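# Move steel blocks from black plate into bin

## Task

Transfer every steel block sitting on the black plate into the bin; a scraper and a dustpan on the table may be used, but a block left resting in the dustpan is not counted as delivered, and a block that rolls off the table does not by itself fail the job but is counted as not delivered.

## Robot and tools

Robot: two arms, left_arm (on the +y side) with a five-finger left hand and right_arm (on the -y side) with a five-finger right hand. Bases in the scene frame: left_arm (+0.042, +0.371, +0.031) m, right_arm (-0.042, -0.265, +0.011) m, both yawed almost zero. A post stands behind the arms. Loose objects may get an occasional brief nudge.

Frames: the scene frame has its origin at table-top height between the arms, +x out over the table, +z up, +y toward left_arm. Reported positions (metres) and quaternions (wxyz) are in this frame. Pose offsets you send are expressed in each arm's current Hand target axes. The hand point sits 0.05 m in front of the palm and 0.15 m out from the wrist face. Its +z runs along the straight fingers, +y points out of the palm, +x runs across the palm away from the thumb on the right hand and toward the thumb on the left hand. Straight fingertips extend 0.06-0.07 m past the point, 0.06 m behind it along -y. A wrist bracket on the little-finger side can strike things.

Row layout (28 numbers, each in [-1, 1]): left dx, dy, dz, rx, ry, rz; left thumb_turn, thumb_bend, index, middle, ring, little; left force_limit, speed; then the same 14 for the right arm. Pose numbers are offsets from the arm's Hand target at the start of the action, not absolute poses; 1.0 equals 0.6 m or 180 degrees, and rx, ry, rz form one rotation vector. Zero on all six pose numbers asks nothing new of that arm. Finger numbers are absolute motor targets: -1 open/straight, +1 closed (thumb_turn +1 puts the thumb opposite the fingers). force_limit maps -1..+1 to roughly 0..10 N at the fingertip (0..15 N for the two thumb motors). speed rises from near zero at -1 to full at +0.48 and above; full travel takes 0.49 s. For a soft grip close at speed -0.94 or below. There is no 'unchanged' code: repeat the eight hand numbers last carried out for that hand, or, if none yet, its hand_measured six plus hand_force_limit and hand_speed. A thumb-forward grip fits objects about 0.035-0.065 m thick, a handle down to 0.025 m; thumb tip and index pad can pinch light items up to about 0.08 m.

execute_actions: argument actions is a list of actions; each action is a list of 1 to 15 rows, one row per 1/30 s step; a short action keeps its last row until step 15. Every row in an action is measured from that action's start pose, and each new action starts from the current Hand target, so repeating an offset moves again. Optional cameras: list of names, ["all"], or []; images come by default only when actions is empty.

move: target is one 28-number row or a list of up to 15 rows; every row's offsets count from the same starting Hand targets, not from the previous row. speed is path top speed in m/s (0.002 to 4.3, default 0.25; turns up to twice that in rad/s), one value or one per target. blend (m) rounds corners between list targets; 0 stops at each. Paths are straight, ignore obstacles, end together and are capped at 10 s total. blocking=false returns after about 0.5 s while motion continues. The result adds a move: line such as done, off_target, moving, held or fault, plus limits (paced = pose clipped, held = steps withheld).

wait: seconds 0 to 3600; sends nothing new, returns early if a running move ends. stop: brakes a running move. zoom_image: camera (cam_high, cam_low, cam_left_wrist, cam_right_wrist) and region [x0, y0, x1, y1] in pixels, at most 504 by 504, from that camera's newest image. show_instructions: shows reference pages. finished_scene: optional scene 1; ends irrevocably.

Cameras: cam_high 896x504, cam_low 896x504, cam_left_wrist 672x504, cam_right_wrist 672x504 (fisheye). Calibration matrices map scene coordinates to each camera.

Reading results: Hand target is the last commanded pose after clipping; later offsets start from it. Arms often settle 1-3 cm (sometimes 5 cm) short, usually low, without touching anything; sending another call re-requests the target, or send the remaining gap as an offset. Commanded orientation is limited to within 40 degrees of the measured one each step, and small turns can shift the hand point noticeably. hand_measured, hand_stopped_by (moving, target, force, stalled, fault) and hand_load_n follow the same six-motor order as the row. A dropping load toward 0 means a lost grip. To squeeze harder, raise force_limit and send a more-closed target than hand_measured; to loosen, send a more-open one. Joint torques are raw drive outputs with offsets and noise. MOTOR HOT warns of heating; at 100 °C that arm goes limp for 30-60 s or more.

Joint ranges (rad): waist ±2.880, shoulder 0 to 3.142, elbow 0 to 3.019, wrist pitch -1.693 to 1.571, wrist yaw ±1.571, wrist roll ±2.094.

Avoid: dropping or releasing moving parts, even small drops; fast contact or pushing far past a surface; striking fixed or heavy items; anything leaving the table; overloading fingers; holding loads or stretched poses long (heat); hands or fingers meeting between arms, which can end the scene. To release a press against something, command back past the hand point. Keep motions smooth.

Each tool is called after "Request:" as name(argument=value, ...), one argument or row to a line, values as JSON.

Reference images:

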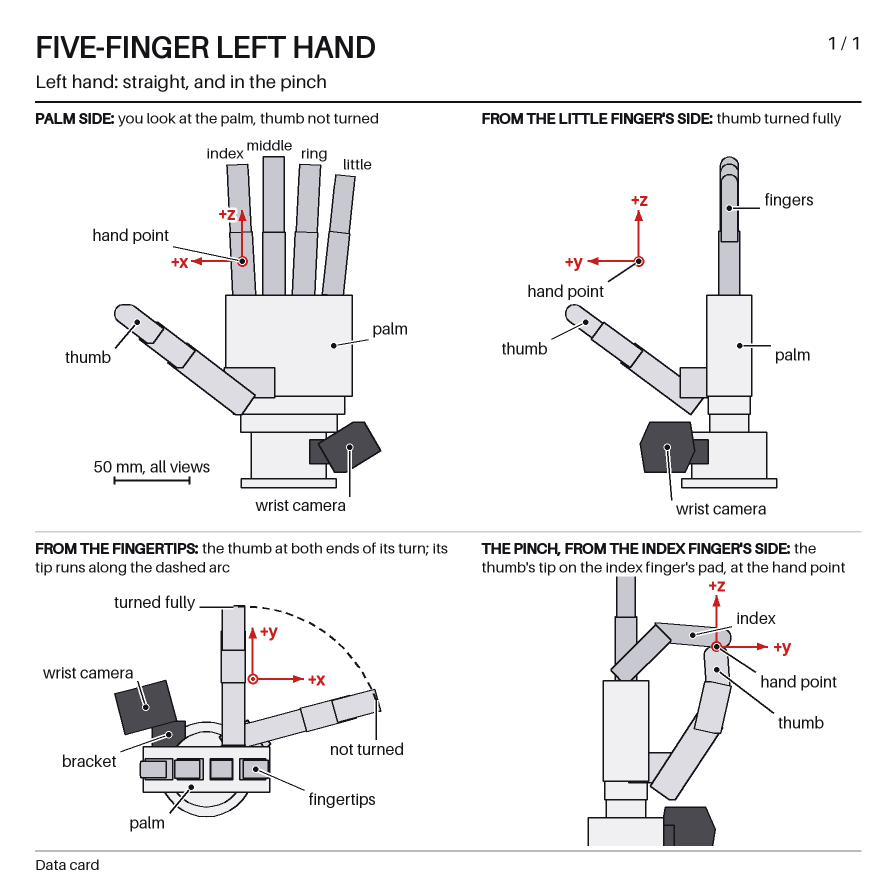

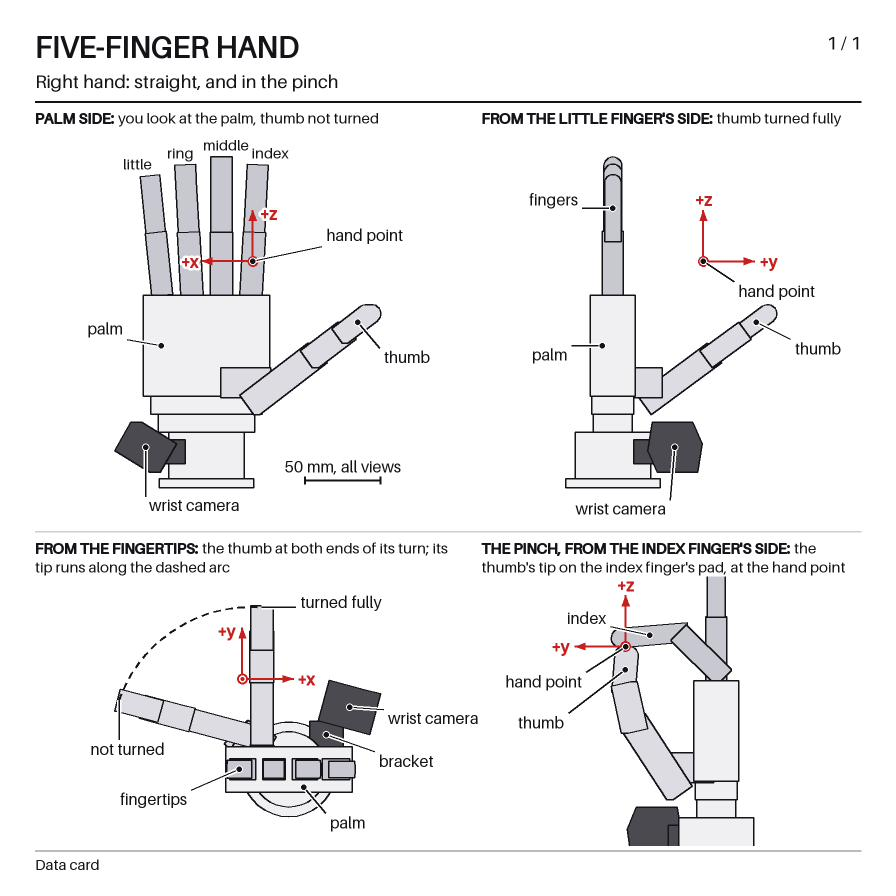

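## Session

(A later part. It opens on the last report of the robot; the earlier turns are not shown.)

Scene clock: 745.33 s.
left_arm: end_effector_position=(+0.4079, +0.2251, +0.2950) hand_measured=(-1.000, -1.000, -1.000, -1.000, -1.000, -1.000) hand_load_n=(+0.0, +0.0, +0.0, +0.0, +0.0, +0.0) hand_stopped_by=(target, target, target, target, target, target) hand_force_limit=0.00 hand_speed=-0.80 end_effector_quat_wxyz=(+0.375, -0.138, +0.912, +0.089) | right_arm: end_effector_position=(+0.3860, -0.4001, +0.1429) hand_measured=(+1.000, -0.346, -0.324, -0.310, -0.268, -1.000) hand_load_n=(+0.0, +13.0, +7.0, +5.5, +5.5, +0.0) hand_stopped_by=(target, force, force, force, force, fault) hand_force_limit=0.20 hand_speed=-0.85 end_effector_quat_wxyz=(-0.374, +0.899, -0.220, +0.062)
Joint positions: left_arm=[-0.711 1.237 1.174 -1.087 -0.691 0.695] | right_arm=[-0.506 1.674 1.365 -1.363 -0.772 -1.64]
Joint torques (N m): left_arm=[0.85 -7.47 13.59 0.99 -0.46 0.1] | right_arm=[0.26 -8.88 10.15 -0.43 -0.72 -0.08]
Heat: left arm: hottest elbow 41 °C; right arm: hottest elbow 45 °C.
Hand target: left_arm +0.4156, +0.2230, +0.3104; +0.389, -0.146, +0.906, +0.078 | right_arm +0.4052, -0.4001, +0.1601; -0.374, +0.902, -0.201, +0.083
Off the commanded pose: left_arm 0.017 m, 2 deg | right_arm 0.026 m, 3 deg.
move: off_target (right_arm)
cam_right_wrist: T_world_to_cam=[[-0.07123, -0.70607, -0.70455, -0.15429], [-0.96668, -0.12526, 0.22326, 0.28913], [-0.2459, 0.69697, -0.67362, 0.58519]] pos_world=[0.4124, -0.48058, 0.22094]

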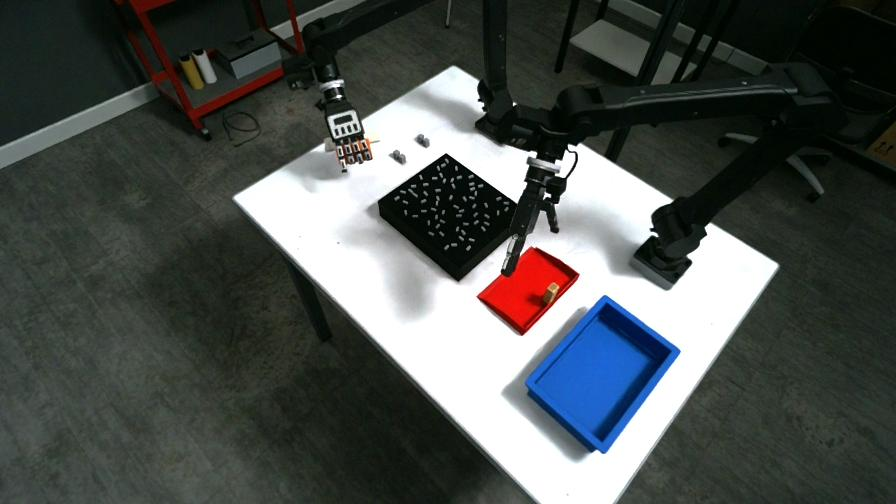

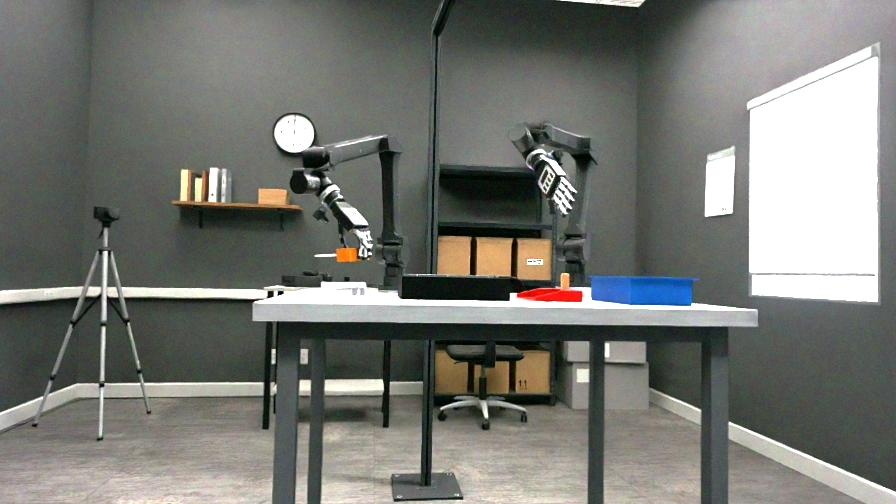

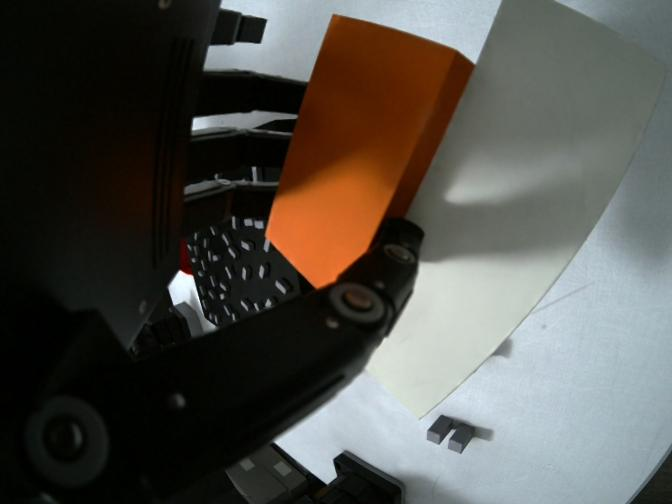

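Request:
move(
  target=[0,0,0,0,0,0,-1,-1,-1,-1,-1,-1,0,-0.8,0.0067,0.1238,0.1165,0,-0.0471,-0.0471,1,0.0,0.2,0.2,0.2,-1,0.2,-0.85],
  speed=0.1,
  cameras=["cam_high","cam_low","cam_right_wrist"],
)

Request:
zoom_image(
  camera="cam_low",
  region=[280, 180, 400, 305],
)

Scene clock: 754.57 s.
left_arm: end_effector_position=(+0.4079, +0.2251, +0.2950) hand_measured=(-1.000, -1.000, -1.000, -1.000, -1.000, -1.000) hand_load_n=(+0.0, +0.0, +0.0, +0.0, +0.0, +0.0) hand_stopped_by=(target, target, target, target, target, target) hand_force_limit=0.00 hand_speed=-0.80 end_effector_quat_wxyz=(+0.375, -0.138, +0.912, +0.089) | right_arm: end_effector_position=(+0.3957, -0.4086, +0.0517) hand_measured=(+1.000, -0.346, -0.324, -0.310, -0.268, -1.000) hand_load_n=(+0.0, +13.0, +7.0, +5.0, +5.5, +0.0) hand_stopped_by=(target, force, force, force, force, fault) hand_force_limit=0.20 hand_speed=-0.85 end_effector_quat_wxyz=(-0.384, +0.914, -0.128, +0.033)
Joint positions: left_arm=[-0.711 1.237 1.174 -1.087 -0.691 0.695] | right_arm=[-0.497 1.865 1.365 -1.339 -0.754 -1.899]
Joint torques (N m): left_arm=[0.79 -7.59 13.57 1.05 -0.47 0.09] | right_arm=[0.44 -10.52 6.82 0.01 -0.3 -0.08]
Heat: left arm: hottest elbow 41 °C; right arm: hottest elbow 44 °C.
Hand target: left_arm +0.4156, +0.2230, +0.3104; +0.389, -0.146, +0.906, +0.078 | right_arm +0.4075, -0.4045, +0.0582; -0.381, +0.918, -0.106, +0.044
Off the commanded pose: left_arm 0.017 m, 2 deg | right_arm 0.014 m, 3 deg.
move: off_target (right_arm)
cam_right_wrist: T_world_to_cam=[[0.0807, -0.69928, -0.71028, -0.2809], [-0.92742, -0.31379, 0.20355, 0.22634], [-0.36522, 0.6423, -0.67385, 0.55683]] pos_world=[0.43595, -0.48306, 0.12963]

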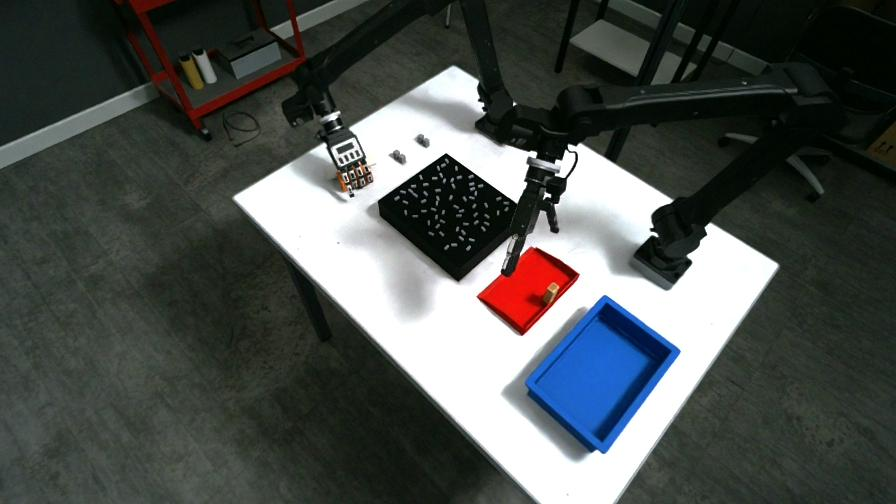

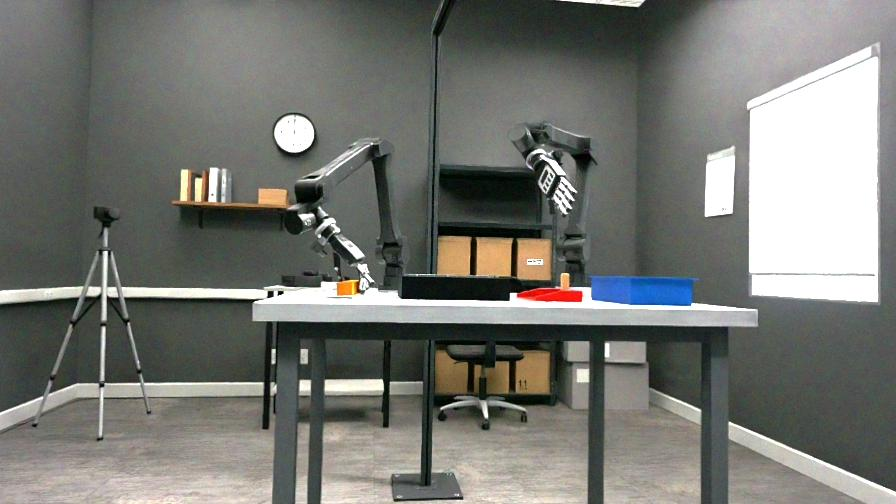

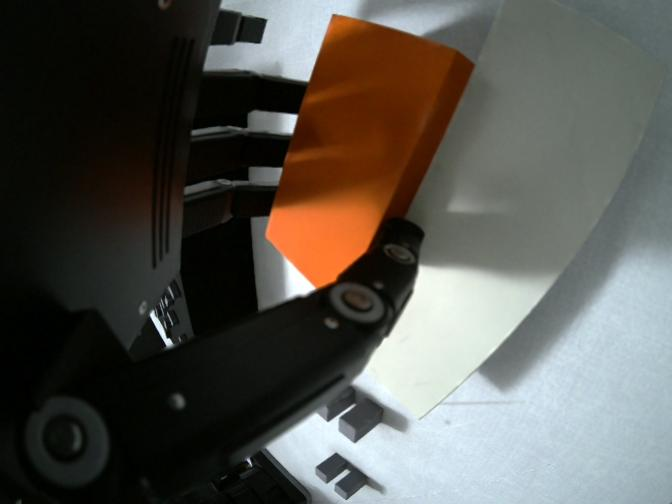

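Scaled by 4.032.

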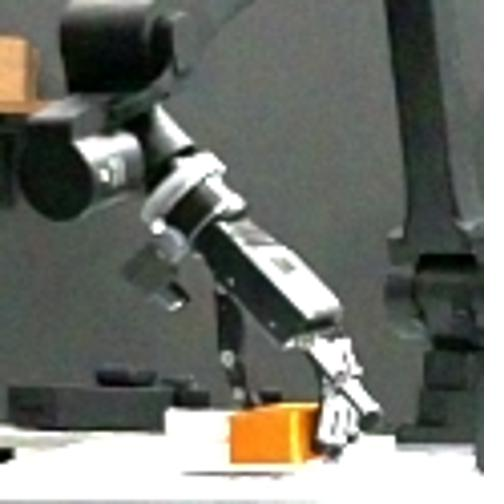

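Request:
move(
  target=[0,0,0,0,0,0,-1,-1,-1,-1,-1,-1,0,-0.8,0,0.0155,0.0155,0,-0.0236,-0.0236,1,0.0,0.2,0.2,0.2,-1,0.2,-0.85],
  speed=0.05,
  cameras=["cam_low","cam_right_wrist"],
)

Request:
zoom_image(
  camera="cam_low",
  region=[280, 180, 400, 305],
)

Scene clock: 759.83 s.
left_arm: end_effector_position=(+0.4079, +0.2251, +0.2950) hand_measured=(-1.000, -1.000, -1.000, -1.000, -1.000, -1.000) hand_load_n=(+0.0, +0.0, +0.0, +0.0, -0.5, +0.0) hand_stopped_by=(target, target, target, target, target, target) hand_force_limit=0.00 hand_speed=-0.80 end_effector_quat_wxyz=(+0.375, -0.138, +0.912, +0.089) | right_arm: end_effector_position=(+0.3935, -0.4104, +0.0418) hand_measured=(+1.000, -0.346, -0.324, -0.310, -0.266, -1.000) hand_load_n=(+1.0, +12.0, +8.5, +5.0, +3.0, +0.0) hand_stopped_by=(target, force, force, force, force, fault) hand_force_limit=0.20 hand_speed=-0.85 end_effector_quat_wxyz=(-0.382, +0.920, -0.080, +0.022)
Joint positions: left_arm=[-0.711 1.237 1.174 -1.087 -0.691 0.695] | right_arm=[-0.491 1.896 1.382 -1.386 -0.728 -2.017]
Joint torques (N m): left_arm=[0.62 -7.47 13.64 1.05 -0.47 0.09] | right_arm=[0.91 -9.23 8.05 -0.7 -0.26 -0.1]
Heat: left arm: hottest elbow 41 °C; right arm: hottest elbow 43 °C.
Hand target: left_arm +0.4156, +0.2230, +0.3104; +0.389, -0.146, +0.906, +0.078 | right_arm +0.4075, -0.4045, +0.0450; -0.382, +0.922, -0.057, +0.024
Off the commanded pose: left_arm 0.017 m, 2 deg | right_arm 0.016 m, 3 deg.
move: off_target (right_arm)
cam_right_wrist: T_world_to_cam=[[0.16001, -0.69329, -0.70267, -0.31811], [-0.89598, -0.40074, 0.19136, 0.17818], [-0.41426, 0.59896, -0.6853, 0.55256]] pos_world=[0.43945, -0.4801, 0.12105]

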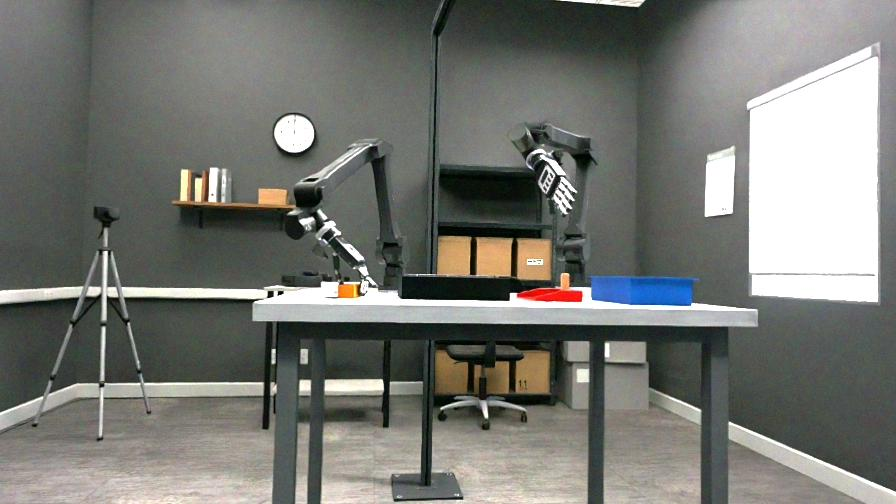

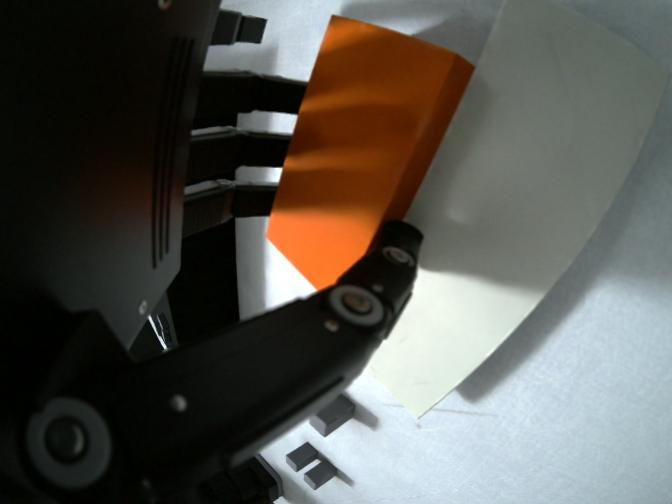

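Scaled by 4.032.

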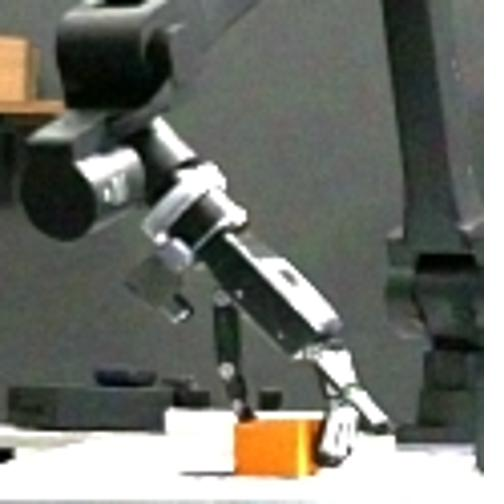

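Request:
move(
  target=[
    [0,0,0,0,0,0,-1,-1,-1,-1,-1,-1,0,-0.8,0,0,0,0,0,0,1,-0.6,-0.7,-0.7,-0.7,-1,0.2,-0.7],
    [0,0,0,0,0,0,-1,-1,-1,-1,-1,-1,0,-0.8,0,0,0,0,0,0,1,-0.6,-1,-1,-1,-1,0.2,-0.7],
    [0,0,0,0,0,0,-1,-1,-1,-1,-1,-1,0,-0.8,0,-0.15,-0.15,0,0,0,1,-0.6,-1,-1,-1,-1,0.2,-0.7],
  ],
  speed=0.1,
  cameras=["cam_high","cam_low","cam_right_wrist"],
)

Scene clock: 770.80 s.
left_arm: end_effector_position=(+0.4079, +0.2251, +0.2950) hand_measured=(-1.000, -1.000, -1.000, -1.000, -1.000, -1.000) hand_load_n=(+0.0, +0.0, +0.0, +0.0, +0.0, +0.0) hand_stopped_by=(target, target, target, target, target, target) hand_force_limit=0.00 hand_speed=-0.80 end_effector_quat_wxyz=(+0.375, -0.138, +0.912, +0.089) | right_arm: end_effector_position=(+0.3958, -0.4093, +0.1489) hand_measured=(+1.000, -0.600, -1.000, -1.000, -1.000, -1.000) hand_load_n=(+0.0, +0.0, -0.5, +0.0, +0.0, +0.0) hand_stopped_by=(target, target, target, target, target, fault) hand_force_limit=0.20 hand_speed=-0.70 end_effector_quat_wxyz=(-0.385, +0.919, -0.079, +0.016)
Joint positions: left_arm=[-0.711 1.237 1.174 -1.087 -0.691 0.695] | right_arm=[-0.486 1.806 1.548 -1.658 -0.728 -2.02]
Joint torques (N m): left_arm=[0.62 -7.41 13.59 1.01 -0.49 0.1] | right_arm=[0.38 -11.69 9.36 -0.83 -0.24 0.05]
Heat: left arm: hottest elbow 41 °C; right arm: hottest elbow 42 °C.
Hand target: left_arm +0.4156, +0.2230, +0.3104; +0.389, -0.146, +0.906, +0.078 | right_arm +0.4075, -0.4046, +0.1723; -0.382, +0.922, -0.057, +0.024
Off the commanded pose: left_arm 0.017 m, 2 deg | right_arm 0.027 m, 3 deg.
joint sent to its limit (right arm) — joint 4 (wrist pitch), lower limit. The joint targets are off in position, not in orientation.
move: off_target (right_arm); target 2's new numbers were sent with right_arm's hand 0.016 m and 3 deg from that target
cam_right_wrist: T_world_to_cam=[[0.15666, -0.68738, -0.7092, -0.23766], [-0.89101, -0.40815, 0.19877, 0.15409], [-0.4261, 0.60076, -0.67641, 0.63026]] pos_world=[0.44308, -0.47911, 0.22713]

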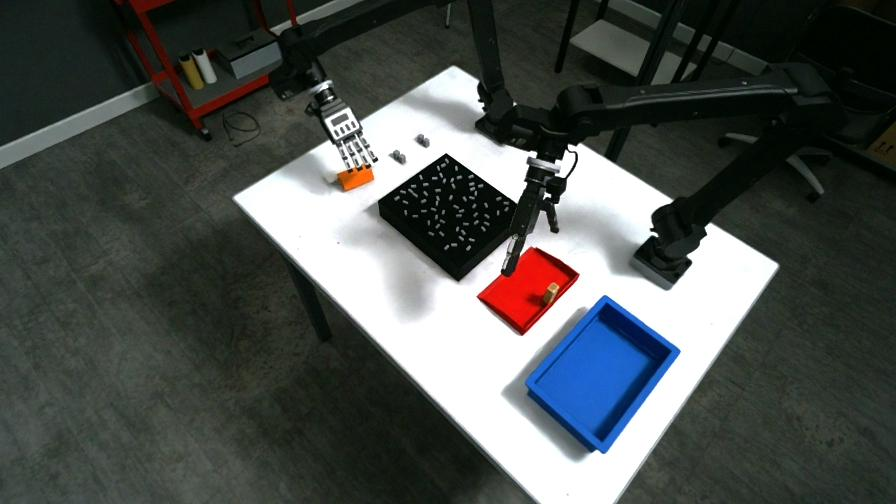

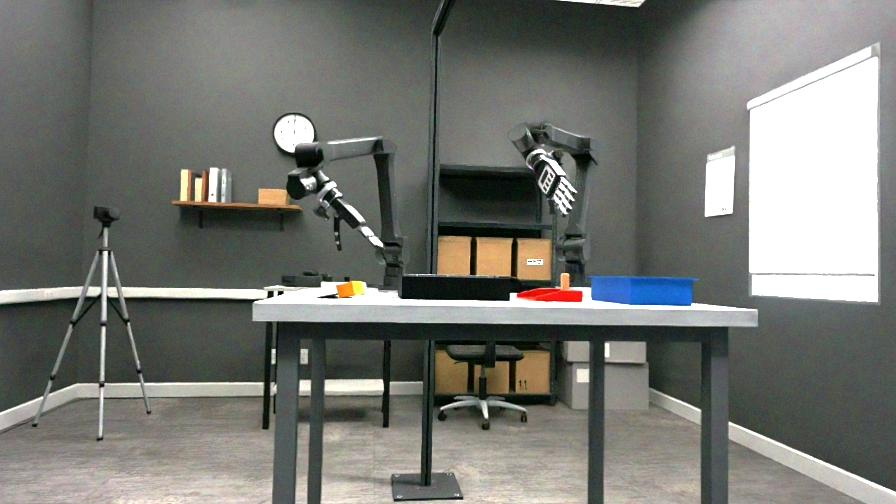

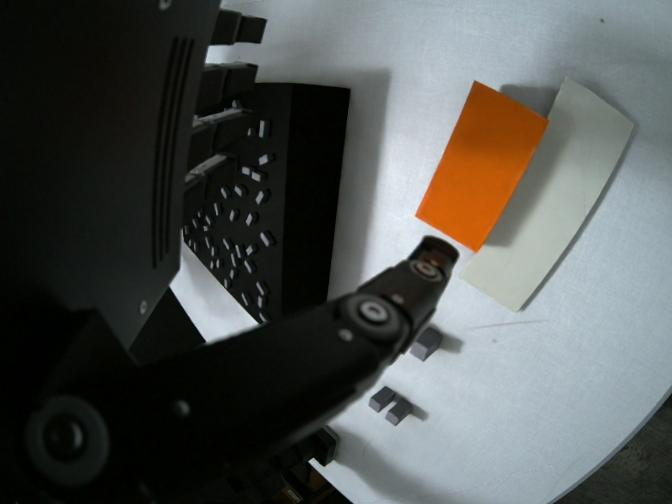

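Request:
zoom_image(
  camera="cam_low",
  region=[300, 240, 420, 310],
)

Request:
zoom_image(
  camera="cam_high",
  region=[300, 120, 420, 220],
)

Request:
zoom_image(
  camera="cam_right_wrist",
  region=[380, 50, 660, 330],
)

Scaled by 4.200.

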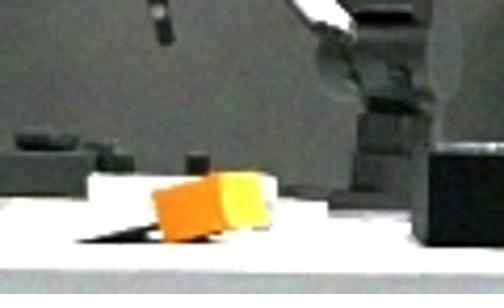

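Scaled by 4.200.

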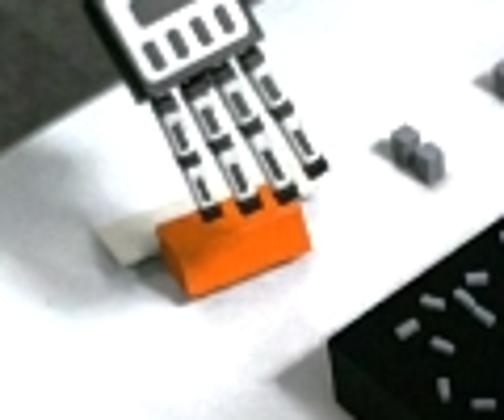

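Scaled by 1.800 from the camera's image (finer frame: 960x720).

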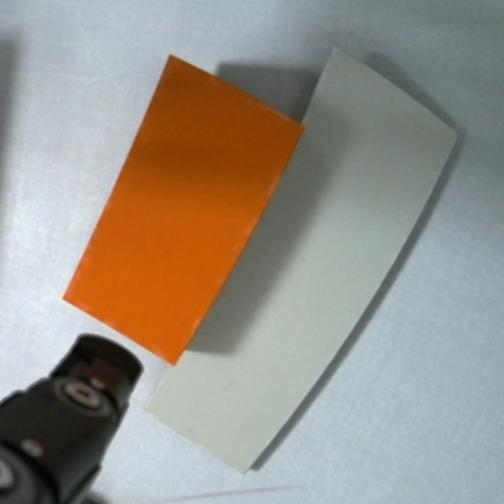

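Request:
move(
  target=[
    [0,0,0,0,0,0,-1,-1,-1,-1,-1,-1,0,-0.8,0.003,-0.062,-0.0505,0,0.3653,0.3653,1,-0.6,-1,-1,-1,-1,0.2,-0.7],
    [0,0,0,0,0,0,-1,-1,-1,-1,-1,-1,0,-0.8,0.0715,-0.009,-0.009,0.0006,-0.6957,-0.6957,1,-0.6,-1,-1,-1,-1,0.2,-0.7],
  ],
  speed=0.3,
  cameras=["cam_high","cam_low","cam_right_wrist"],
)

Scene clock: 818.80 s.
left_arm: end_effector_position=(+0.4079, +0.2251, +0.2950) hand_measured=(-1.000, -1.000, -1.000, -1.000, -1.000, -1.000) hand_load_n=(+0.0, +0.0, +0.0, +0.0, +0.0, +0.0) hand_stopped_by=(target, target, target, target, target, target) hand_force_limit=0.00 hand_speed=-0.80 end_effector_quat_wxyz=(+0.375, -0.138, +0.912, +0.089) | right_arm: end_effector_position=(+0.4305, -0.4142, +0.1623) hand_measured=(+1.000, -0.600, -1.000, -1.000, -1.000, -1.000) hand_load_n=(+0.0, +0.0, +0.0, +0.0, +0.0, +0.0) hand_stopped_by=(target, target, target, target, target, fault) hand_force_limit=0.20 hand_speed=-0.70 end_effector_quat_wxyz=(-0.059, +0.072, +0.922, -0.375)
Joint positions: left_arm=[-0.711 1.237 1.174 -1.087 -0.691 0.695] | right_arm=[-0.11 1.629 1.37 -1.431 0.772 1.661]
Joint torques (N m): left_arm=[0.62 -7.47 13.61 1.02 -0.46 0.11] | right_arm=[0.09 -8.06 10 -0.43 0.71 0.14]
Heat: left arm: hottest elbow 41 °C; right arm: hottest elbow 42 °C.
Hand target: left_arm +0.4156, +0.2230, +0.3104; +0.389, -0.146, +0.906, +0.078 | right_arm +0.4500, -0.4100, +0.1800; -0.034, +0.080, +0.921, -0.381
Off the commanded pose: left_arm 0.017 m, 2 deg | right_arm 0.027 m, 3 deg.
move: off_target (right_arm)
cam_right_wrist: T_world_to_cam=[[-0.20131, 0.70993, -0.67489, 0.49035], [0.91286, 0.3858, 0.13354, -0.25681], [0.35518, -0.5892, -0.72574, -0.16413]] pos_world=[0.39144, -0.34574, 0.2461]

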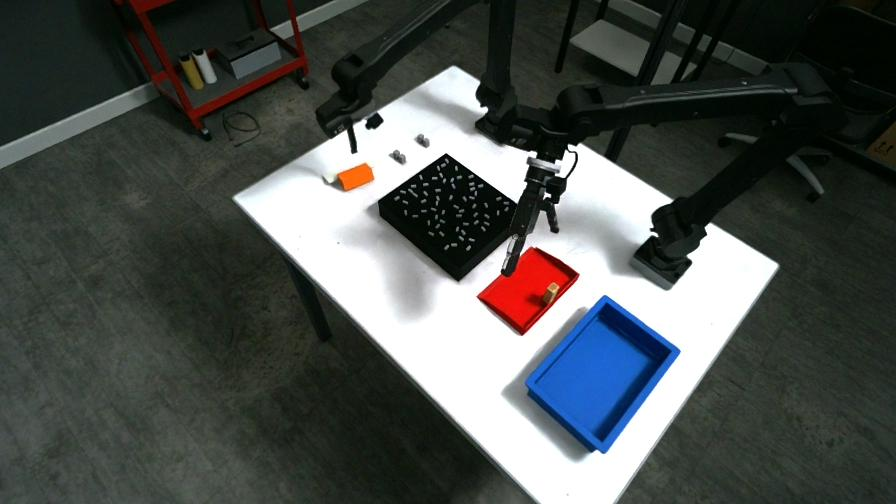

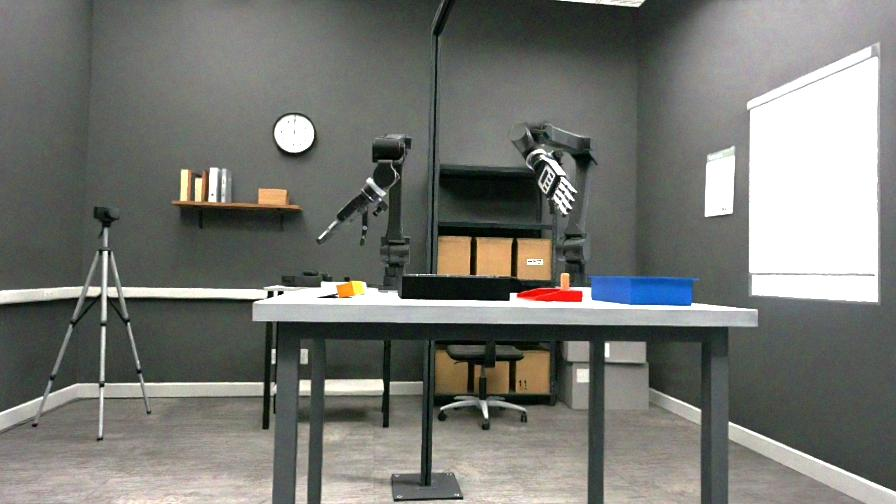

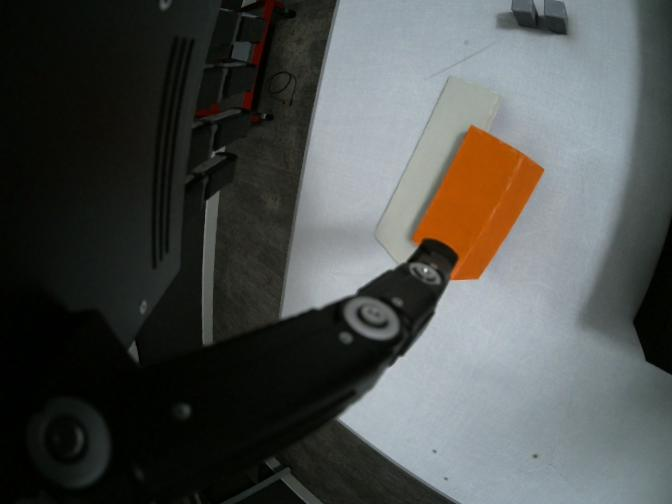

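Request:
zoom_image(
  camera="cam_right_wrist",
  region=[360, 60, 580, 290],
)

Scaled by 2.191 from the camera's image (finer frame: 960x720).

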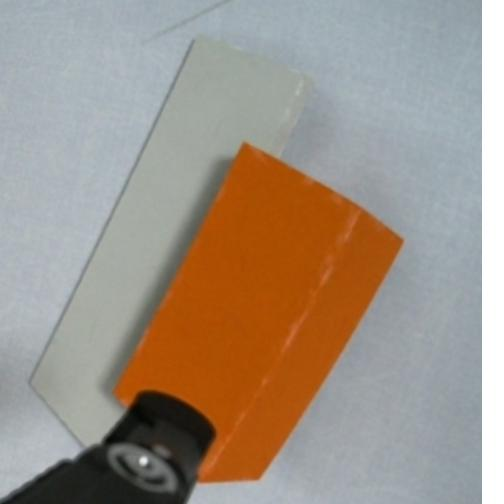

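Request:
move(
  target=[0,0,0,0,0,0,-1,-1,-1,-1,-1,-1,0,-0.8,-0.012,0.104,0.1033,0,0,0.0233,1,-0.7,-1,-1,-1,-1,0.2,-0.7],
  speed=0.12,
  cameras=["cam_low","cam_right_wrist"],
)

Request:
zoom_image(
  camera="cam_low",
  region=[280, 180, 400, 305],
)

Scene clock: 840.67 s.
left_arm: end_effector_position=(+0.4079, +0.2251, +0.2950) hand_measured=(-1.000, -1.000, -1.000, -1.000, -1.000, -1.000) hand_load_n=(+0.0, +0.0, +0.0, +0.0, +0.0, -0.5) hand_stopped_by=(target, target, target, target, target, target) hand_force_limit=0.00 hand_speed=-0.80 end_effector_quat_wxyz=(+0.375, -0.138, +0.912, +0.089) | right_arm: end_effector_position=(+0.4438, -0.4171, +0.0854) hand_measured=(+1.000, -0.700, -1.000, -1.000, -1.000, -1.000) hand_load_n=(+0.0, +0.0, +0.0, +0.0, -0.5, +0.0) hand_stopped_by=(target, target, target, target, target, fault) hand_force_limit=0.20 hand_speed=-0.70 end_effector_quat_wxyz=(-0.041, +0.108, +0.919, -0.377)
Joint positions: left_arm=[-0.711 1.237 1.174 -1.087 -0.691 0.695] | right_arm=[-0.109 1.718 1.266 -1.231 0.772 1.74]
Joint torques (N m): left_arm=[0.73 -7.47 13.59 1.02 -0.47 0.08] | right_arm=[0.44 -8.82 6.75 0.29 0.69 0.15]
Heat: left arm: hottest elbow 41 °C; right arm: hottest elbow 44 °C.
Hand target: left_arm +0.4156, +0.2230, +0.3104; +0.389, -0.146, +0.906, +0.078 | right_arm +0.4571, -0.4108, +0.0920; -0.020, +0.114, +0.917, -0.382
Off the commanded pose: left_arm 0.017 m, 2 deg | right_arm 0.016 m, 3 deg.
move: off_target (right_arm)
cam_right_wrist: T_world_to_cam=[[-0.12202, 0.70958, -0.69398, 0.40944], [0.92303, 0.33816, 0.18347, -0.28614], [0.36486, -0.61818, -0.69623, -0.24528]] pos_world=[0.40358, -0.3454, 0.16587]

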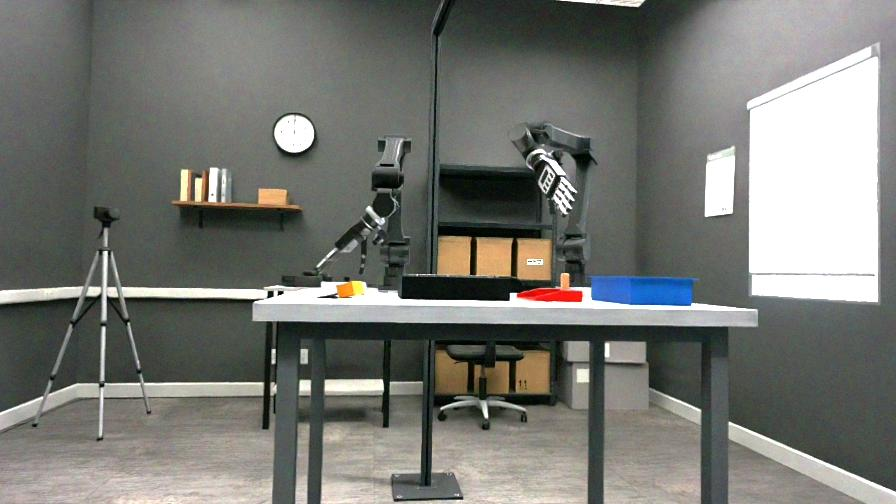

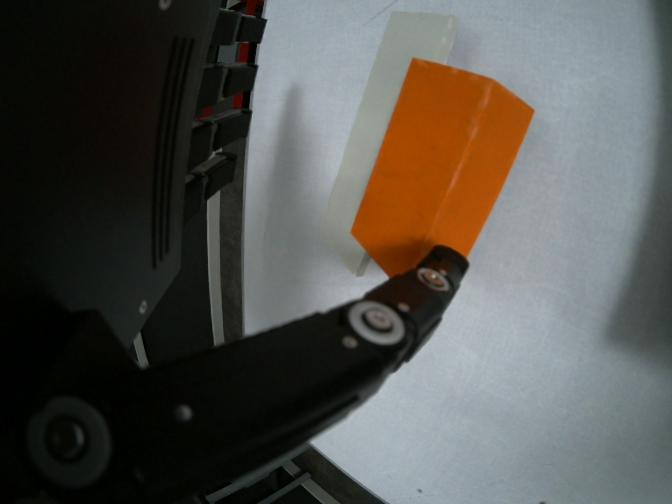

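Scaled by 4.032.

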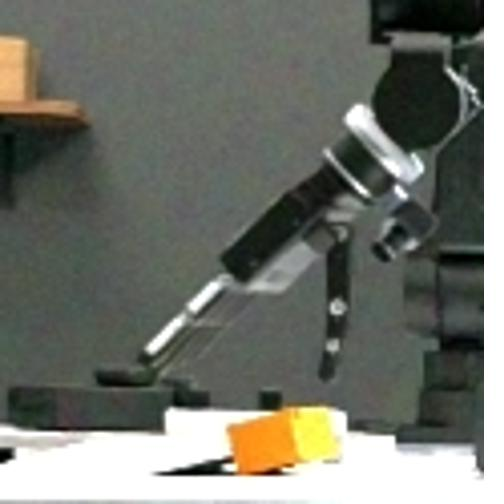

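Request:
move(
  target=[0,0,0,0,0,0,-1,-1,-1,-1,-1,-1,0,-0.8,0.0035,0.0388,0.0318,0,0,0,1,-0.7,-1,-1,-1,-1,0.2,-0.7],
  speed=0.08,
  cameras=["cam_low","cam_right_wrist"],
)

Request:
zoom_image(
  camera="cam_low",
  region=[280, 180, 400, 305],
)

Scene clock: 851.07 s.
left_arm: end_effector_position=(+0.4079, +0.2251, +0.2950) hand_measured=(-1.000, -1.000, -1.000, -1.000, -1.000, -1.000) hand_load_n=(+0.0, +0.0, +0.0, +0.0, +0.0, +0.0) hand_stopped_by=(target, target, target, target, target, target) hand_force_limit=0.00 hand_speed=-0.80 end_effector_quat_wxyz=(+0.375, -0.138, +0.912, +0.089) | right_arm: end_effector_position=(+0.4433, -0.4135, +0.0554) hand_measured=(+1.000, -0.700, -1.000, -1.000, -1.000, -1.000) hand_load_n=(+0.0, +0.0, +0.0, +0.0, +0.0, +0.0) hand_stopped_by=(target, target, target, target, target, fault) hand_force_limit=0.20 hand_speed=-0.70 end_effector_quat_wxyz=(-0.042, +0.107, +0.919, -0.378)
Joint positions: left_arm=[-0.711 1.237 1.174 -1.087 -0.691 0.695] | right_arm=[-0.101 1.755 1.227 -1.164 0.772 1.749]
Joint torques (N m): left_arm=[0.67 -7.3 13.59 1.03 -0.46 0.09] | right_arm=[0.5 -9 6.45 0.31 0.69 0.15]
Heat: left arm: hottest elbow 41 °C; right arm: hottest elbow 42 °C.
Hand target: left_arm +0.4156, +0.2230, +0.3104; +0.389, -0.146, +0.906, +0.078 | right_arm +0.4572, -0.4077, +0.0620; -0.020, +0.114, +0.917, -0.382
Off the commanded pose: left_arm 0.017 m, 2 deg | right_arm 0.016 m, 3 deg.
move: off_target (right_arm)
cam_right_wrist: T_world_to_cam=[[-0.12373, 0.70898, -0.69429, 0.38653], [0.92287, 0.33935, 0.18207, -0.28079], [0.36469, -0.61821, -0.69629, -0.26356]] pos_world=[0.40308, -0.3417, 0.13597]

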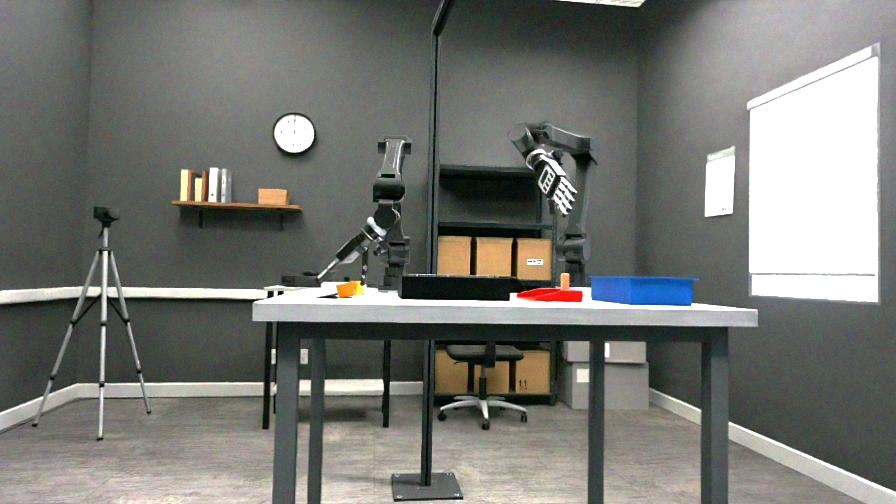

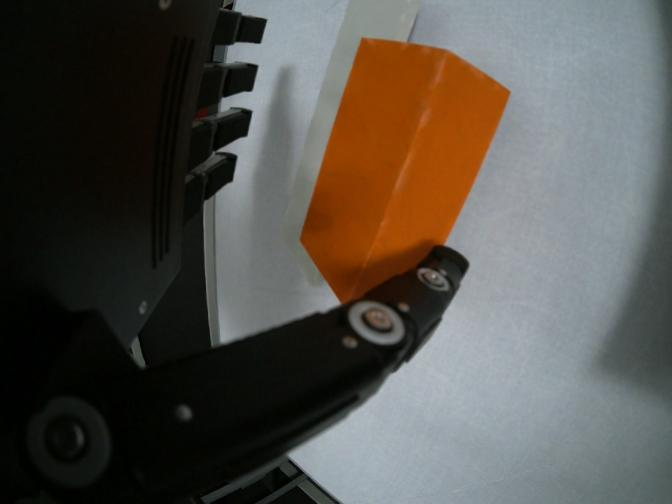

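Scaled by 4.032.

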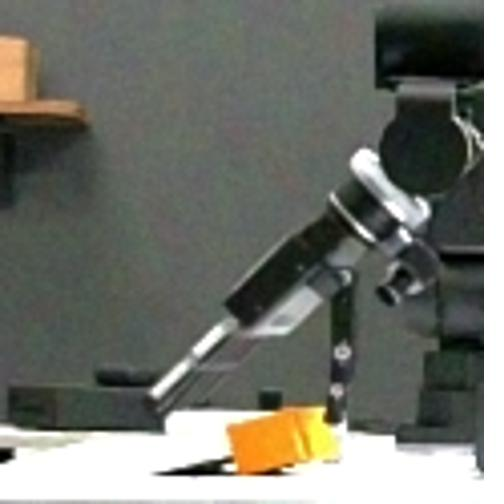

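Request:
move(
  target=[
    [0,0,0,0,0,0,-1,-1,-1,-1,-1,-1,0,-0.8,0,0.0142,0.0142,0,0,0,1,-0.7,-1,-1,-1,-1,0.2,-0.7],
    [0,0,0,0,0,0,-1,-1,-1,-1,-1,-1,0,-0.8,0,0.0142,0.0142,0,0,0,1,-0.1,0.1,0.1,0.1,-1,-0.2,-0.87],
  ],
  speed=0.06,
  cameras=["cam_low","cam_right_wrist"],
)

Request:
zoom_image(
  camera="cam_low",
  region=[280, 180, 400, 305],
)

Scene clock: 857.80 s.
left_arm: end_effector_position=(+0.4079, +0.2251, +0.2950) hand_measured=(-1.000, -1.000, -1.000, -1.000, -1.000, -1.000) hand_load_n=(+0.0, +0.0, -0.5, +0.0, +0.0, +0.0) hand_stopped_by=(target, target, target, target, target, target) hand_force_limit=0.00 hand_speed=-0.80 end_effector_quat_wxyz=(+0.375, -0.138, +0.912, +0.089) | right_arm: end_effector_position=(+0.4469, -0.4128, +0.0485) hand_measured=(+1.000, -0.406, -0.362, -0.544, -0.362, -1.000) hand_load_n=(+1.0, +6.5, +3.5, +0.0, +3.5, +0.0) hand_stopped_by=(target, force, force, force, force, fault) hand_force_limit=-0.20 hand_speed=-0.87 end_effector_quat_wxyz=(-0.036, +0.103, +0.915, -0.389)
Joint positions: left_arm=[-0.711 1.237 1.174 -1.087 -0.691 0.695] | right_arm=[-0.09 1.769 1.218 -1.135 0.797 1.75]
Joint torques (N m): left_arm=[0.85 -7.53 13.6 1.01 -0.46 0.1] | right_arm=[0.38 -8.94 6.26 0.31 0.21 0.16]
Heat: left arm: hottest elbow 41 °C; right arm: hottest elbow 42 °C.
Hand target: left_arm +0.4156, +0.2230, +0.3104; +0.389, -0.146, +0.906, +0.078 | right_arm +0.4578, -0.4079, +0.0500; -0.020, +0.114, +0.917, -0.382
Off the commanded pose: left_arm 0.017 m, 2 deg | right_arm 0.012 m, 2 deg.
move: off_target (right_arm); target 2's new numbers were sent with right_arm's hand 0.015 m and 2 deg from that target
cam_right_wrist: T_world_to_cam=[[-0.12914, 0.68977, -0.71242, 0.37705], [0.91768, 0.35536, 0.17772, -0.27389], [0.37575, -0.63082, -0.67888, -0.28026]] pos_world=[0.40535, -0.33954, 0.12703]

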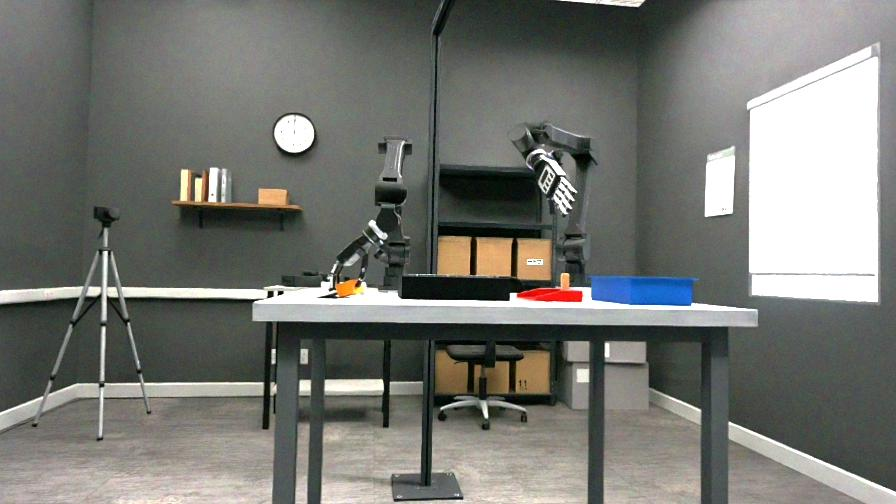

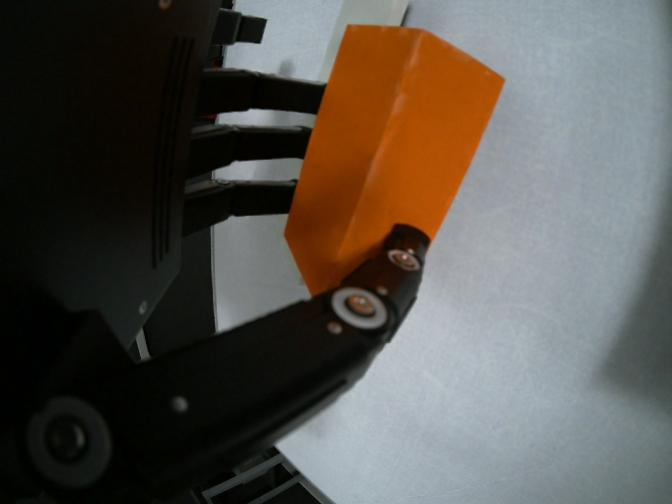

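Scaled by 4.032.

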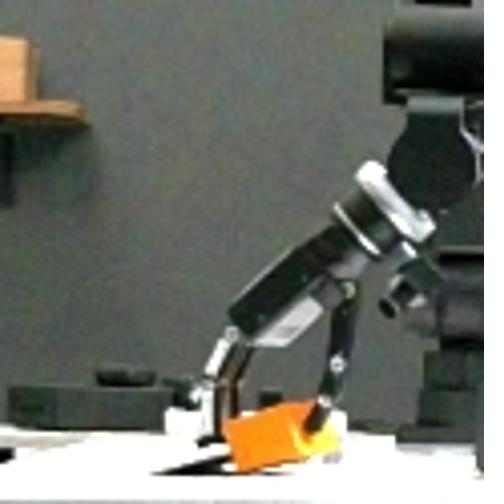

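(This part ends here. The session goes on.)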